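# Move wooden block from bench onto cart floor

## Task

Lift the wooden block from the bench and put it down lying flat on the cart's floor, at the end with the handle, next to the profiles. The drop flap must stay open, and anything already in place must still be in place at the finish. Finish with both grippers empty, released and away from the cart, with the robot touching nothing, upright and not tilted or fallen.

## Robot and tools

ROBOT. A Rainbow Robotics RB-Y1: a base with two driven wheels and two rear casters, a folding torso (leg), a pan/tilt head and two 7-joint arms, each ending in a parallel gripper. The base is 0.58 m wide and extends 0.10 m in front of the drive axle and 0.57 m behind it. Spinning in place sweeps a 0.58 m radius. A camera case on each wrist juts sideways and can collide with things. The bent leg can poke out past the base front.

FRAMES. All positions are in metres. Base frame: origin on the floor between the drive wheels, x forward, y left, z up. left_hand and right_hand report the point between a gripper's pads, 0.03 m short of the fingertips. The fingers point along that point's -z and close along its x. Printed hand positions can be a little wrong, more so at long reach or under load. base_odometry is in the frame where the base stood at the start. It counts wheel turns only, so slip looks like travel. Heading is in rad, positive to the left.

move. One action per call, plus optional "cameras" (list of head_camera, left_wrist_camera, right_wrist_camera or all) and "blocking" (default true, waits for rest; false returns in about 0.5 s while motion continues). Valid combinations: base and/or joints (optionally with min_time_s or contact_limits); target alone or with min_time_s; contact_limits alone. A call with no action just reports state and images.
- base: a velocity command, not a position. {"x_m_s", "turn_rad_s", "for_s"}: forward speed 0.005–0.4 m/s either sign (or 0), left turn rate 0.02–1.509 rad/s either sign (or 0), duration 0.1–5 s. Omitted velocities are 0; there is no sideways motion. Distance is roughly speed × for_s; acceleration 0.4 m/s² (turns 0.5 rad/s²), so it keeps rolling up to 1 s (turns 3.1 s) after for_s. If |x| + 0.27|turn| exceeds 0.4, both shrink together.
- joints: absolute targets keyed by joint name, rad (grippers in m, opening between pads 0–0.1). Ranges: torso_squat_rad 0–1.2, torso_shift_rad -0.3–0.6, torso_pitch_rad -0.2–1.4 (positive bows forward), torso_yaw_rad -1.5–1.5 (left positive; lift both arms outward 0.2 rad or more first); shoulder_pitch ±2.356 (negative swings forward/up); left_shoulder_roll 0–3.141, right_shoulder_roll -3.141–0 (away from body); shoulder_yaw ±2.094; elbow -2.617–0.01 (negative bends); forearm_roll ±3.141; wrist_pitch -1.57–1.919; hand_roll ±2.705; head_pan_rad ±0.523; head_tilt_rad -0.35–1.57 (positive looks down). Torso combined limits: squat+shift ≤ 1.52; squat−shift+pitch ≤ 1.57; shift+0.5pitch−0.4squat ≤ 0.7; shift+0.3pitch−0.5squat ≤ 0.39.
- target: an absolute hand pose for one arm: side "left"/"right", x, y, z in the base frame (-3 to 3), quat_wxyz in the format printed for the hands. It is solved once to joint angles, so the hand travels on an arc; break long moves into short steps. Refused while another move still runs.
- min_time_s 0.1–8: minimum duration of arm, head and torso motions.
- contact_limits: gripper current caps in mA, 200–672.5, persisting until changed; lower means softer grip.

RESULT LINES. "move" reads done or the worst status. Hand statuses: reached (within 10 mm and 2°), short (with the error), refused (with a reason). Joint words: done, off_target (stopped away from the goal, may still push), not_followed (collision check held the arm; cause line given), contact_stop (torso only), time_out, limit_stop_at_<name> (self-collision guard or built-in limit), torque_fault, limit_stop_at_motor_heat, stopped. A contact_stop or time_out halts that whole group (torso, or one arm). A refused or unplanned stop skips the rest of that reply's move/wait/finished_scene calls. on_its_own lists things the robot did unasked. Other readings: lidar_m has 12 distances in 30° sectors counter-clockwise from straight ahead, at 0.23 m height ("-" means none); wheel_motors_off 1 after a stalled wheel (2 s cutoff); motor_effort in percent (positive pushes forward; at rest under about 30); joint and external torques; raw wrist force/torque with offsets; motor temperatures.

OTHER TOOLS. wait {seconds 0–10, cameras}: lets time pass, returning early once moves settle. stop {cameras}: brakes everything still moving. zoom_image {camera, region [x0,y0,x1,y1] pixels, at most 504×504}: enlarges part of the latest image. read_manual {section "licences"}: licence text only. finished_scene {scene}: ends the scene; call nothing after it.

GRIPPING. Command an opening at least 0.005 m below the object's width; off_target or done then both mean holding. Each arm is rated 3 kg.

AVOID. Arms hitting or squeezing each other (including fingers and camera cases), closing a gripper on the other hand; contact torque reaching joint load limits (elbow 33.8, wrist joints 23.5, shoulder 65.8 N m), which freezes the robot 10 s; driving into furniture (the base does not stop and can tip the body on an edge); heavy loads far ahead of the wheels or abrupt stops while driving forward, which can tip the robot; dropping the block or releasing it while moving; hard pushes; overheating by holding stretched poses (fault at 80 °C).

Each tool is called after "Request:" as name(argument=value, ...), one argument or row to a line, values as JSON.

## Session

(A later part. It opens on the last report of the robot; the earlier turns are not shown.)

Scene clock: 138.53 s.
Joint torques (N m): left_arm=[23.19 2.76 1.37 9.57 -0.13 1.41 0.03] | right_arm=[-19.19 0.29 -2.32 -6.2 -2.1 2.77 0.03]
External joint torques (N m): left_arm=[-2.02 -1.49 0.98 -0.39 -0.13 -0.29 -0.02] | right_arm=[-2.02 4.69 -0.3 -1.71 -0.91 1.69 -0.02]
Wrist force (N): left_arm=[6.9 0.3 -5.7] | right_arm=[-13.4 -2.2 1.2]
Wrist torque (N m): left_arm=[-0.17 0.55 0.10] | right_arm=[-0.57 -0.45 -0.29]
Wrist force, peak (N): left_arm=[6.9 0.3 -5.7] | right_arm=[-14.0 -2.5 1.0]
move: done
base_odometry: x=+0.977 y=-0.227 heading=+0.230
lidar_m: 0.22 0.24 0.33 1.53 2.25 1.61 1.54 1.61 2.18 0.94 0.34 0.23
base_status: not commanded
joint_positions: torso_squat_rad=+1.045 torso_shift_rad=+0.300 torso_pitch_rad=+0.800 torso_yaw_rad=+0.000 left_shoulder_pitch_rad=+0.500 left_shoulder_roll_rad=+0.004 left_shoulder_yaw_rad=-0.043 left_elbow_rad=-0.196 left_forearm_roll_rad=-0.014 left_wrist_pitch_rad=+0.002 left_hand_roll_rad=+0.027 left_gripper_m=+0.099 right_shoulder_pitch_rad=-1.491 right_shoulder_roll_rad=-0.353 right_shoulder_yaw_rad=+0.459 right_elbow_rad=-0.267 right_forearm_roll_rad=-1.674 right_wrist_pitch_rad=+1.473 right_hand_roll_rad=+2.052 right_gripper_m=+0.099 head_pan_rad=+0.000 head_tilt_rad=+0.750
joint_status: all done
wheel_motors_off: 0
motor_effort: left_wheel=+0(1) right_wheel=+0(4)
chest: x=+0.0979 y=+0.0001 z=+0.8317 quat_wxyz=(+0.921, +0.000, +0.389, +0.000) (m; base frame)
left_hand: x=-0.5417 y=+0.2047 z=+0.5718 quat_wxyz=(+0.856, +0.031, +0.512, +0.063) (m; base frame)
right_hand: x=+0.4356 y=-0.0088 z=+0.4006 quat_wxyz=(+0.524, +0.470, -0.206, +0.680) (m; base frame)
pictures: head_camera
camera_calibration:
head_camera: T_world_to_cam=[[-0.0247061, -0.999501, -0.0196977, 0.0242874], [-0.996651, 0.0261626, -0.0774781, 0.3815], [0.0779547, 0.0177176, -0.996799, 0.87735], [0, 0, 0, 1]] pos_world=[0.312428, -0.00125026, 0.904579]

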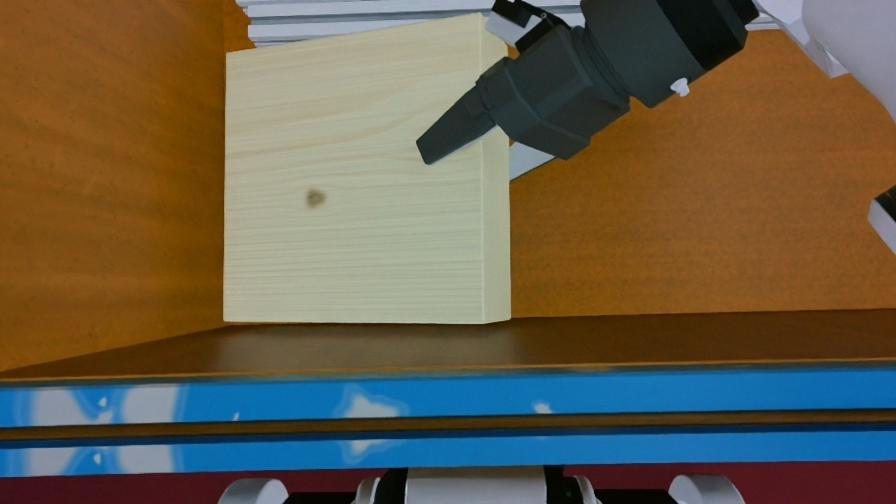

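Request:
move(
  joints={"torso_shift_rad":0.36,"torso_pitch_rad":0.86},
  min_time_s=1.5,
  cameras=["head_camera"],
)

Scene clock: 142.07 s.
Joint torques (N m): left_arm=[23.65 3.21 0.89 10 -0.07 1.47 0.03] | right_arm=[-17.95 0.75 -2.24 -5.76 -2.43 3.26 -0.15]
External joint torques (N m): left_arm=[-2.11 -1.18 0.48 -0.18 -0.06 -0.28 -0.02] | right_arm=[-1.92 4.65 -0.37 -1.52 -1.28 2.09 -0.19]
Wrist force (N): left_arm=[6.6 0.5 -4.9] | right_arm=[-15.3 -2.1 -0.9]
Wrist torque (N m): left_arm=[-0.21 0.49 0.05] | right_arm=[-0.87 -0.24 0.17]
Wrist force, peak (N): left_arm=[7.1 1.0 -5.6] | right_arm=[-16.0 -1.8 -0.8]
move: done
base_odometry: x=+0.977 y=-0.227 heading=+0.230
lidar_m: 0.23 0.23 0.32 1.53 2.24 1.62 1.54 1.62 2.19 0.95 0.34 0.23
base_status: not commanded
joint_positions: torso_squat_rad=+1.045 torso_shift_rad=+0.360 torso_pitch_rad=+0.860 torso_yaw_rad=+0.000 left_shoulder_pitch_rad=+0.500 left_shoulder_roll_rad=+0.004 left_shoulder_yaw_rad=-0.043 left_elbow_rad=-0.196 left_forearm_roll_rad=-0.014 left_wrist_pitch_rad=+0.002 left_hand_roll_rad=+0.027 left_gripper_m=+0.099 right_shoulder_pitch_rad=-1.491 right_shoulder_roll_rad=-0.353 right_shoulder_yaw_rad=+0.459 right_elbow_rad=-0.267 right_forearm_roll_rad=-1.674 right_wrist_pitch_rad=+1.473 right_hand_roll_rad=+2.052 right_gripper_m=+0.099 head_pan_rad=+0.000 head_tilt_rad=+0.750
joint_status: all done
wheel_motors_off: 0
motor_effort: left_wheel=-1(1) right_wheel=-1(3)
chest: x=+0.1303 y=+0.0001 z=+0.8112 quat_wxyz=(+0.909, +0.000, +0.417, +0.000) (m; base frame)
left_hand: x=-0.5236 y=+0.2047 z=+0.5900 quat_wxyz=(+0.841, +0.033, +0.537, +0.062) (m; base frame)
right_hand: x=+0.4416 y=-0.0088 z=+0.3605 quat_wxyz=(+0.530, +0.490, -0.190, +0.666) (m; base frame)
pictures: head_camera
camera_calibration:
head_camera: T_world_to_cam=[[-0.0258383, -0.999501, -0.0181777, 0.0235986], [-0.999505, 0.0261566, -0.0174967, 0.363972], [0.0179635, 0.0177167, -0.999682, 0.864543], [0, 0, 0, 1]] pos_world=[0.348871, -0.00125028, 0.871065]

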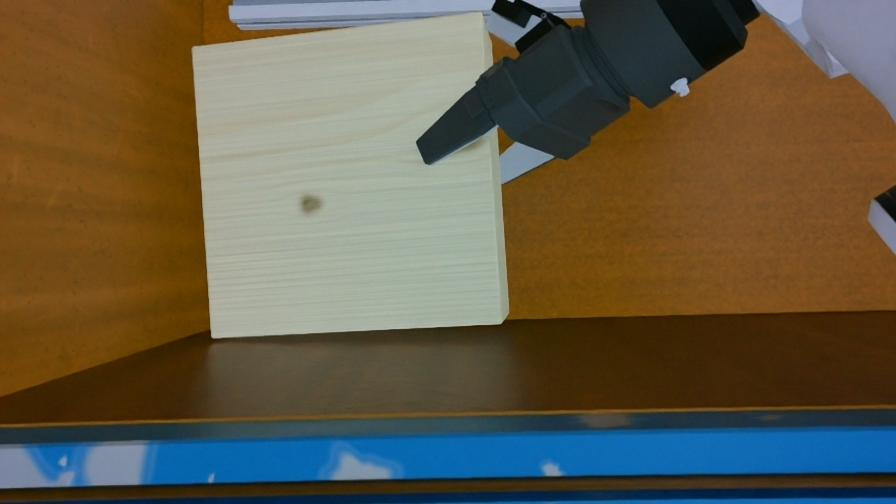

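Request:
move(
  target={"side":"right","x":0.47,"y":-0.06,"z":0.358,"quat_wxyz":[0.530,0.490,-0.190,0.666]},
  min_time_s=1.5,
  cameras=["head_camera"],
)

Request:
move(
  target={"side":"right","x":0.49,"y":-0.15,"z":0.39,"quat_wxyz":[0.530,0.490,-0.190,0.666]},
  min_time_s=1.5,
  cameras=["head_camera"],
)

Scene clock: 145.80 s.
Joint torques (N m): left_arm=[23.64 3.02 1.18 9.87 -0.12 1.45 0.03] | right_arm=[-15.99 -7.27 -3.82 -4.63 -1.66 1.46 0.24]
External joint torques (N m): left_arm=[-2.12 -1.37 0.78 -0.31 -0.12 -0.31 -0.02] | right_arm=[0.12 -1.2 -1.81 -0.67 -0.58 0.33 0.2]
Wrist force (N): left_arm=[6.6 0.0 -4.0] | right_arm=[-5.1 0.3 -1.7]
Wrist torque (N m): left_arm=[-0.20 0.48 0.04] | right_arm=[-0.17 -0.22 -0.24]
Wrist force, peak (N): left_arm=[7.7 -0.3 -4.6] | right_arm=[-15.3 -1.3 -5.2]
move: short
base_odometry: x=+0.977 y=-0.227 heading=+0.230
lidar_m: 0.22 0.23 0.33 1.53 2.23 1.61 1.55 1.61 2.19 0.96 0.34 0.24
base_status: not commanded
joint_positions: torso_squat_rad=+1.045 torso_shift_rad=+0.360 torso_pitch_rad=+0.860 torso_yaw_rad=+0.000 left_shoulder_pitch_rad=+0.500 left_shoulder_roll_rad=+0.004 left_shoulder_yaw_rad=-0.043 left_elbow_rad=-0.196 left_forearm_roll_rad=-0.014 left_wrist_pitch_rad=+0.002 left_hand_roll_rad=+0.027 left_gripper_m=+0.099 right_shoulder_pitch_rad=-1.491 right_shoulder_roll_rad=-0.451 right_shoulder_yaw_rad=+0.448 right_elbow_rad=-0.267 right_forearm_roll_rad=-1.676 right_wrist_pitch_rad=+1.482 right_hand_roll_rad=+2.084 right_gripper_m=+0.099 head_pan_rad=+0.000 head_tilt_rad=+0.750
joint_status: all done
wheel_motors_off: 0
motor_effort: left_wheel=+1(2) right_wheel=+0(3)
chest: x=+0.1303 y=+0.0001 z=+0.8112 quat_wxyz=(+0.909, +0.000, +0.417, +0.000) (m; base frame)
left_hand: x=-0.5237 y=+0.2047 z=+0.5900 quat_wxyz=(+0.841, +0.033, +0.537, +0.062) (m; base frame)
right_hand: x=+0.4693 y=-0.0598 z=+0.3584 quat_wxyz=(+0.551, +0.455, -0.198, +0.671) (m; base frame)
right_hand_status: short (checked arc, as near as the solve gets, planned for 1.5 s): 1 mm and 4.8 deg off. The place is met; only the turn is off.
pictures: head_camera
camera_calibration:
head_camera: T_world_to_cam=[[-0.0258383, -0.999501, -0.0181777, 0.0235986], [-0.999505, 0.0261566, -0.0174967, 0.363972], [0.0179635, 0.0177167, -0.999682, 0.864543], [0, 0, 0, 1]] pos_world=[0.348871, -0.00125028, 0.871065]

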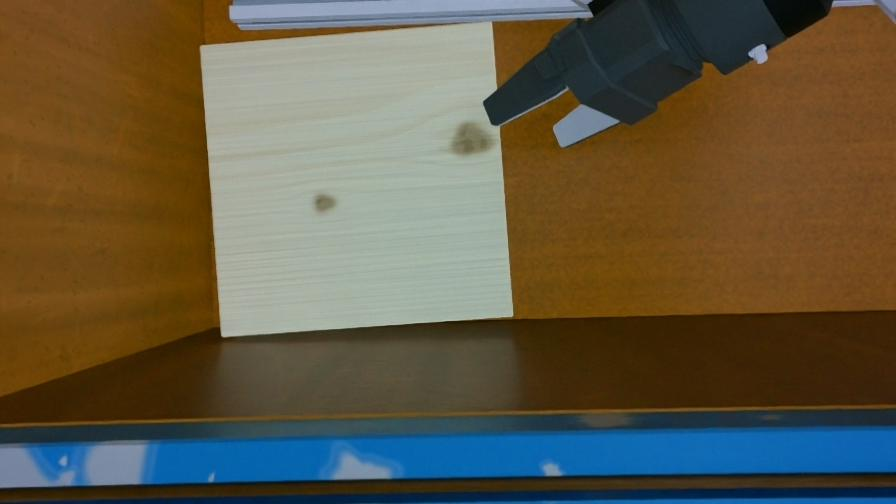

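Scene clock: 147.63 s.
Joint torques (N m): left_arm=[23.91 3.23 1.3 9.83 -0.01 1.4 0.09] | right_arm=[-17.37 -11.36 -4.03 -4.04 -1.41 1.49 0.24]
External joint torques (N m): left_arm=[-1.86 -1.15 0.9 -0.35 0 -0.35 0.04] | right_arm=[-1.6 -1.61 -1.81 -0.66 -0.4 0.31 0.2]
Wrist force (N): left_arm=[6.7 0.3 -4.5] | right_arm=[-5.3 0.5 -1.8]
Wrist torque (N m): left_arm=[-0.22 0.47 0.04] | right_arm=[-0.19 -0.23 -0.23]
Wrist force, peak (N): left_arm=[7.5 -0.3 -4.6] | right_arm=[-5.9 0.1 -1.9]
move: short
base_odometry: x=+0.977 y=-0.227 heading=+0.230
lidar_m: 0.22 0.23 0.33 1.53 2.23 1.61 1.54 1.61 2.19 0.95 0.33 0.22
base_status: not commanded
joint_positions: torso_squat_rad=+1.045 torso_shift_rad=+0.360 torso_pitch_rad=+0.860 torso_yaw_rad=+0.000 left_shoulder_pitch_rad=+0.500 left_shoulder_roll_rad=+0.004 left_shoulder_yaw_rad=-0.043 left_elbow_rad=-0.196 left_forearm_roll_rad=-0.014 left_wrist_pitch_rad=+0.002 left_hand_roll_rad=+0.027 left_gripper_m=+0.099 right_shoulder_pitch_rad=-1.495 right_shoulder_roll_rad=-0.632 right_shoulder_yaw_rad=+0.429 right_elbow_rad=-0.267 right_forearm_roll_rad=-1.695 right_wrist_pitch_rad=+1.644 right_hand_roll_rad=+2.137 right_gripper_m=+0.099 head_pan_rad=+0.000 head_tilt_rad=+0.750
joint_status: all done
wheel_motors_off: 0
motor_effort: left_wheel=+1(2) right_wheel=-3(3)
chest: x=+0.1303 y=+0.0001 z=+0.8112 quat_wxyz=(+0.909, +0.000, +0.417, +0.000) (m; base frame)
left_hand: x=-0.5237 y=+0.2047 z=+0.5900 quat_wxyz=(+0.841, +0.033, +0.537, +0.062) (m; base frame)
right_hand: x=+0.4892 y=-0.1498 z=+0.3902 quat_wxyz=(+0.553, +0.450, -0.197, +0.673) (m; base frame)
right_hand_status: short (checked arc, as near as the solve gets, planned for 1.5 s): 1 mm and 5.4 deg off. The place is met; only the turn is off.
pictures: head_camera
camera_calibration:
head_camera: T_world_to_cam=[[-0.0258383, -0.999501, -0.0181777, 0.0235986], [-0.999505, 0.0261566, -0.0174967, 0.363972], [0.0179635, 0.0177167, -0.999682, 0.864543], [0, 0, 0, 1]] pos_world=[0.348871, -0.00125028, 0.871065]

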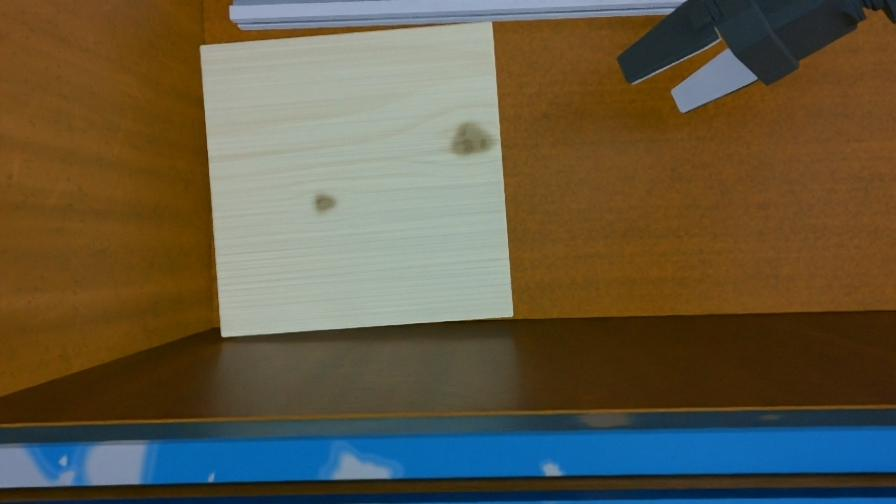

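Request:
move(
  joints={"torso_squat_rad":0.4,"torso_shift_rad":0.2,"torso_pitch_rad":0.5},
)

Request:
move(
  base={"x_m_s":-0.25,"for_s":2.0},
  cameras=["head_camera"],
)

Request:
move(
  joints={"torso_squat_rad":0.35,"torso_shift_rad":0.0,"torso_pitch_rad":0.2,"right_shoulder_pitch_rad":0,"right_elbow_rad":-0.3,"right_shoulder_roll_rad":-0.2,"right_wrist_pitch_rad":0,"left_shoulder_pitch_rad":0.05,"right_shoulder_yaw_rad":0,"right_forearm_roll_rad":0,"right_hand_roll_rad":0,"head_tilt_rad":0.5},
  min_time_s=3,
  cameras=["head_camera"],
)

Scene clock: 152.50 s.
Joint torques (N m): left_arm=[19.38 2.26 1.22 8.01 -0.05 1.11 -0.01] | right_arm=[-22.2 -11.53 -4.39 -4.94 -1.48 0.7 0.33]
External joint torques (N m): left_arm=[-1.7 -1.11 0.91 -0.32 -0.04 -0.2 -0.05] | right_arm=[-0.74 -1.03 -1.55 -0.1 -0.22 0.12 0.29]
Wrist force (N): left_arm=[4.8 0.4 -6.0] | right_arm=[-5.0 2.2 -2.9]
Wrist torque (N m): left_arm=[-0.18 0.35 0.04] | right_arm=[-0.23 -0.20 -0.23]
Wrist force, peak (N): left_arm=[6.9 0.0 -5.6] | right_arm=[-6.0 1.8 -2.8]
move: done
base_odometry: x=+0.977 y=-0.227 heading=+0.230
lidar_m: 0.22 0.24 0.33 1.53 2.23 1.61 1.54 1.61 2.18 0.96 0.34 0.23
base_status: not commanded
joint_positions: torso_squat_rad=+0.400 torso_shift_rad=+0.200 torso_pitch_rad=+0.500 torso_yaw_rad=+0.000 left_shoulder_pitch_rad=+0.500 left_shoulder_roll_rad=+0.004 left_shoulder_yaw_rad=-0.043 left_elbow_rad=-0.196 left_forearm_roll_rad=-0.014 left_wrist_pitch_rad=+0.002 left_hand_roll_rad=+0.027 left_gripper_m=+0.099 right_shoulder_pitch_rad=-1.495 right_shoulder_roll_rad=-0.632 right_shoulder_yaw_rad=+0.429 right_elbow_rad=-0.267 right_forearm_roll_rad=-1.695 right_wrist_pitch_rad=+1.644 right_hand_roll_rad=+2.137 right_gripper_m=+0.099 head_pan_rad=+0.000 head_tilt_rad=+0.750
joint_status: all done
wheel_motors_off: 0
motor_effort: left_wheel=+2(4) right_wheel=+1(5)
chest: x=+0.0484 y=+0.0001 z=+1.1839 quat_wxyz=(+0.969, +0.000, +0.247, +0.000) (m; base frame)
left_hand: x=-0.4857 y=+0.2047 z=+0.7465 quat_wxyz=(+0.923, +0.021, +0.378, +0.067) (m; base frame)
right_hand: x=+0.5327 y=-0.1497 z=+0.9167 quat_wxyz=(+0.508, +0.322, -0.293, +0.743) (m; base frame)
pictures: none

Scene clock: 155.47 s.
Joint torques (N m): left_arm=[19.15 2.39 1.08 8.09 -0.04 1.09 0.07] | right_arm=[-22.18 -11.55 -4.31 -5.2 -1.65 0.65 0.33]
External joint torques (N m): left_arm=[-1.92 -0.98 0.76 -0.24 -0.03 -0.23 0.03] | right_arm=[-0.72 -1.05 -1.46 -0.36 -0.38 0.07 0.29]
Wrist force (N): left_arm=[6.3 0.8 -6.5] | right_arm=[-4.8 2.3 -2.6]
Wrist torque (N m): left_arm=[-0.25 0.55 0.03] | right_arm=[-0.28 -0.22 -0.26]
Wrist force, peak (N): left_arm=[6.3 0.8 -6.5] | right_arm=[-5.4 2.7 -3.2]
move: done
base_odometry: x=+0.490 y=-0.341 heading=+0.228
lidar_m: 0.72 0.75 1.72 4.39 1.53 1.08 1.04 1.10 1.50 3.88 1.07 0.76
base_status: done (sent for 2 of 2 s)
joint_positions: torso_squat_rad=+0.400 torso_shift_rad=+0.200 torso_pitch_rad=+0.500 torso_yaw_rad=+0.000 left_shoulder_pitch_rad=+0.500 left_shoulder_roll_rad=+0.004 left_shoulder_yaw_rad=-0.043 left_elbow_rad=-0.196 left_forearm_roll_rad=-0.014 left_wrist_pitch_rad=+0.002 left_hand_roll_rad=+0.027 left_gripper_m=+0.099 right_shoulder_pitch_rad=-1.495 right_shoulder_roll_rad=-0.632 right_shoulder_yaw_rad=+0.429 right_elbow_rad=-0.267 right_forearm_roll_rad=-1.695 right_wrist_pitch_rad=+1.644 right_hand_roll_rad=+2.137 right_gripper_m=+0.099 head_pan_rad=+0.000 head_tilt_rad=+0.750
joint_status: not commanded
wheel_motors_off: 0
motor_effort: left_wheel=-19(32) right_wheel=+19(38)
chest: x=+0.0484 y=+0.0001 z=+1.1839 quat_wxyz=(+0.969, +0.000, +0.247, +0.000) (m; base frame)
left_hand: x=-0.4857 y=+0.2047 z=+0.7465 quat_wxyz=(+0.923, +0.021, +0.378, +0.067) (m; base frame)
right_hand: x=+0.5327 y=-0.1497 z=+0.9167 quat_wxyz=(+0.508, +0.322, -0.293, +0.743) (m; base frame)
pictures: head_camera
camera_calibration:
head_camera: T_world_to_cam=[[-0.0176824, -0.999503, -0.0260832, 0.0372014], [-0.92919, 0.0260597, -0.368683, 0.700986], [0.36918, 0.017717, -0.929189, 1.13823], [0, 0, 0, 1]] pos_world=[0.231797, -0.00125057, 1.31704]

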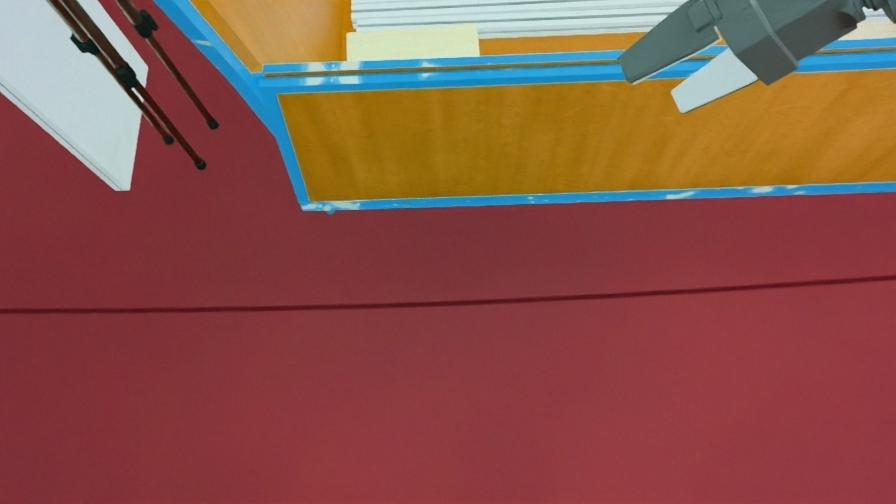

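Scene clock: 158.77 s.
Joint torques (N m): left_arm=[3.01 -0.69 1.07 1.69 -0.07 -0.25 0] | right_arm=[2.99 -5.01 -2.39 -0.08 -0.06 -0.12 0]
External joint torques (N m): left_arm=[-1.41 -0.94 1.04 -0.05 -0.07 -0.25 0] | right_arm=[0.52 0.96 -1.63 -0.3 -0.07 0.11 -0.01]
Wrist force (N): left_arm=[1.6 1.5 -8.0] | right_arm=[-0.3 3.0 -5.2]
Wrist torque (N m): left_arm=[-0.29 0.23 0.10] | right_arm=[-0.26 0.11 -0.04]
Wrist force, peak (N): left_arm=[4.1 0.3 -8.1] | right_arm=[-0.6 3.4 -5.6]
move: done
base_odometry: x=+0.490 y=-0.341 heading=+0.228
lidar_m: 0.72 0.75 1.72 4.39 1.51 1.08 1.03 1.10 1.49 3.89 1.06 0.76
base_status: not commanded
joint_positions: torso_squat_rad=+0.350 torso_shift_rad=+0.000 torso_pitch_rad=+0.200 torso_yaw_rad=+0.000 left_shoulder_pitch_rad=+0.050 left_shoulder_roll_rad=+0.004 left_shoulder_yaw_rad=-0.043 left_elbow_rad=-0.196 left_forearm_roll_rad=-0.014 left_wrist_pitch_rad=+0.002 left_hand_roll_rad=+0.027 left_gripper_m=+0.099 right_shoulder_pitch_rad=+0.000 right_shoulder_roll_rad=-0.200 right_shoulder_yaw_rad=+0.000 right_elbow_rad=-0.300 right_forearm_roll_rad=+0.000 right_wrist_pitch_rad=+0.000 right_hand_roll_rad=+0.000 right_gripper_m=+0.099 head_pan_rad=+0.000 head_tilt_rad=+0.500
joint_status: all done
wheel_motors_off: 0
motor_effort: left_wheel=-18(20) right_wheel=+21(24)
chest: x=-0.1666 y=+0.0001 z=+1.2413 quat_wxyz=(+0.995, +0.000, +0.100, +0.000) (m; base frame)
left_hand: x=-0.2446 y=+0.2203 z=+0.5602 quat_wxyz=(+1.000, -0.001, +0.027, -0.006) (m; base frame)
right_hand: x=-0.1545 y=-0.3690 z=+0.5706 quat_wxyz=(+0.994, -0.097, -0.050, +0.025) (m; base frame)
pictures: head_camera
camera_calibration:
head_camera: T_world_to_cam=[[-0.00130483, -0.999504, -0.0314619, 0.0441596], [-0.59956, 0.0259618, -0.799908, 1.13481], [0.800329, 0.0178195, -0.599297, 0.888194], [0, 0, 0, 1]] pos_world=[-0.0304049, -0.00115112, 1.44142]

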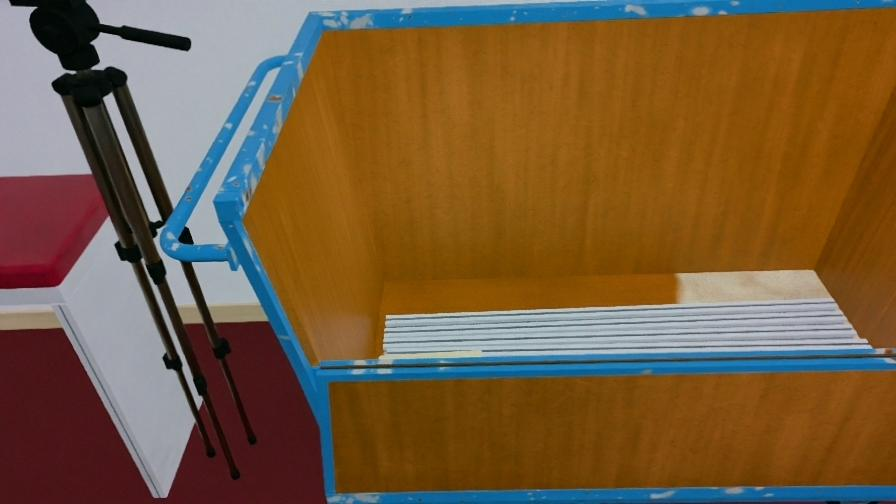

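Request:
finished_scene(
  scene=2,
)

The scene is finished: the task was done.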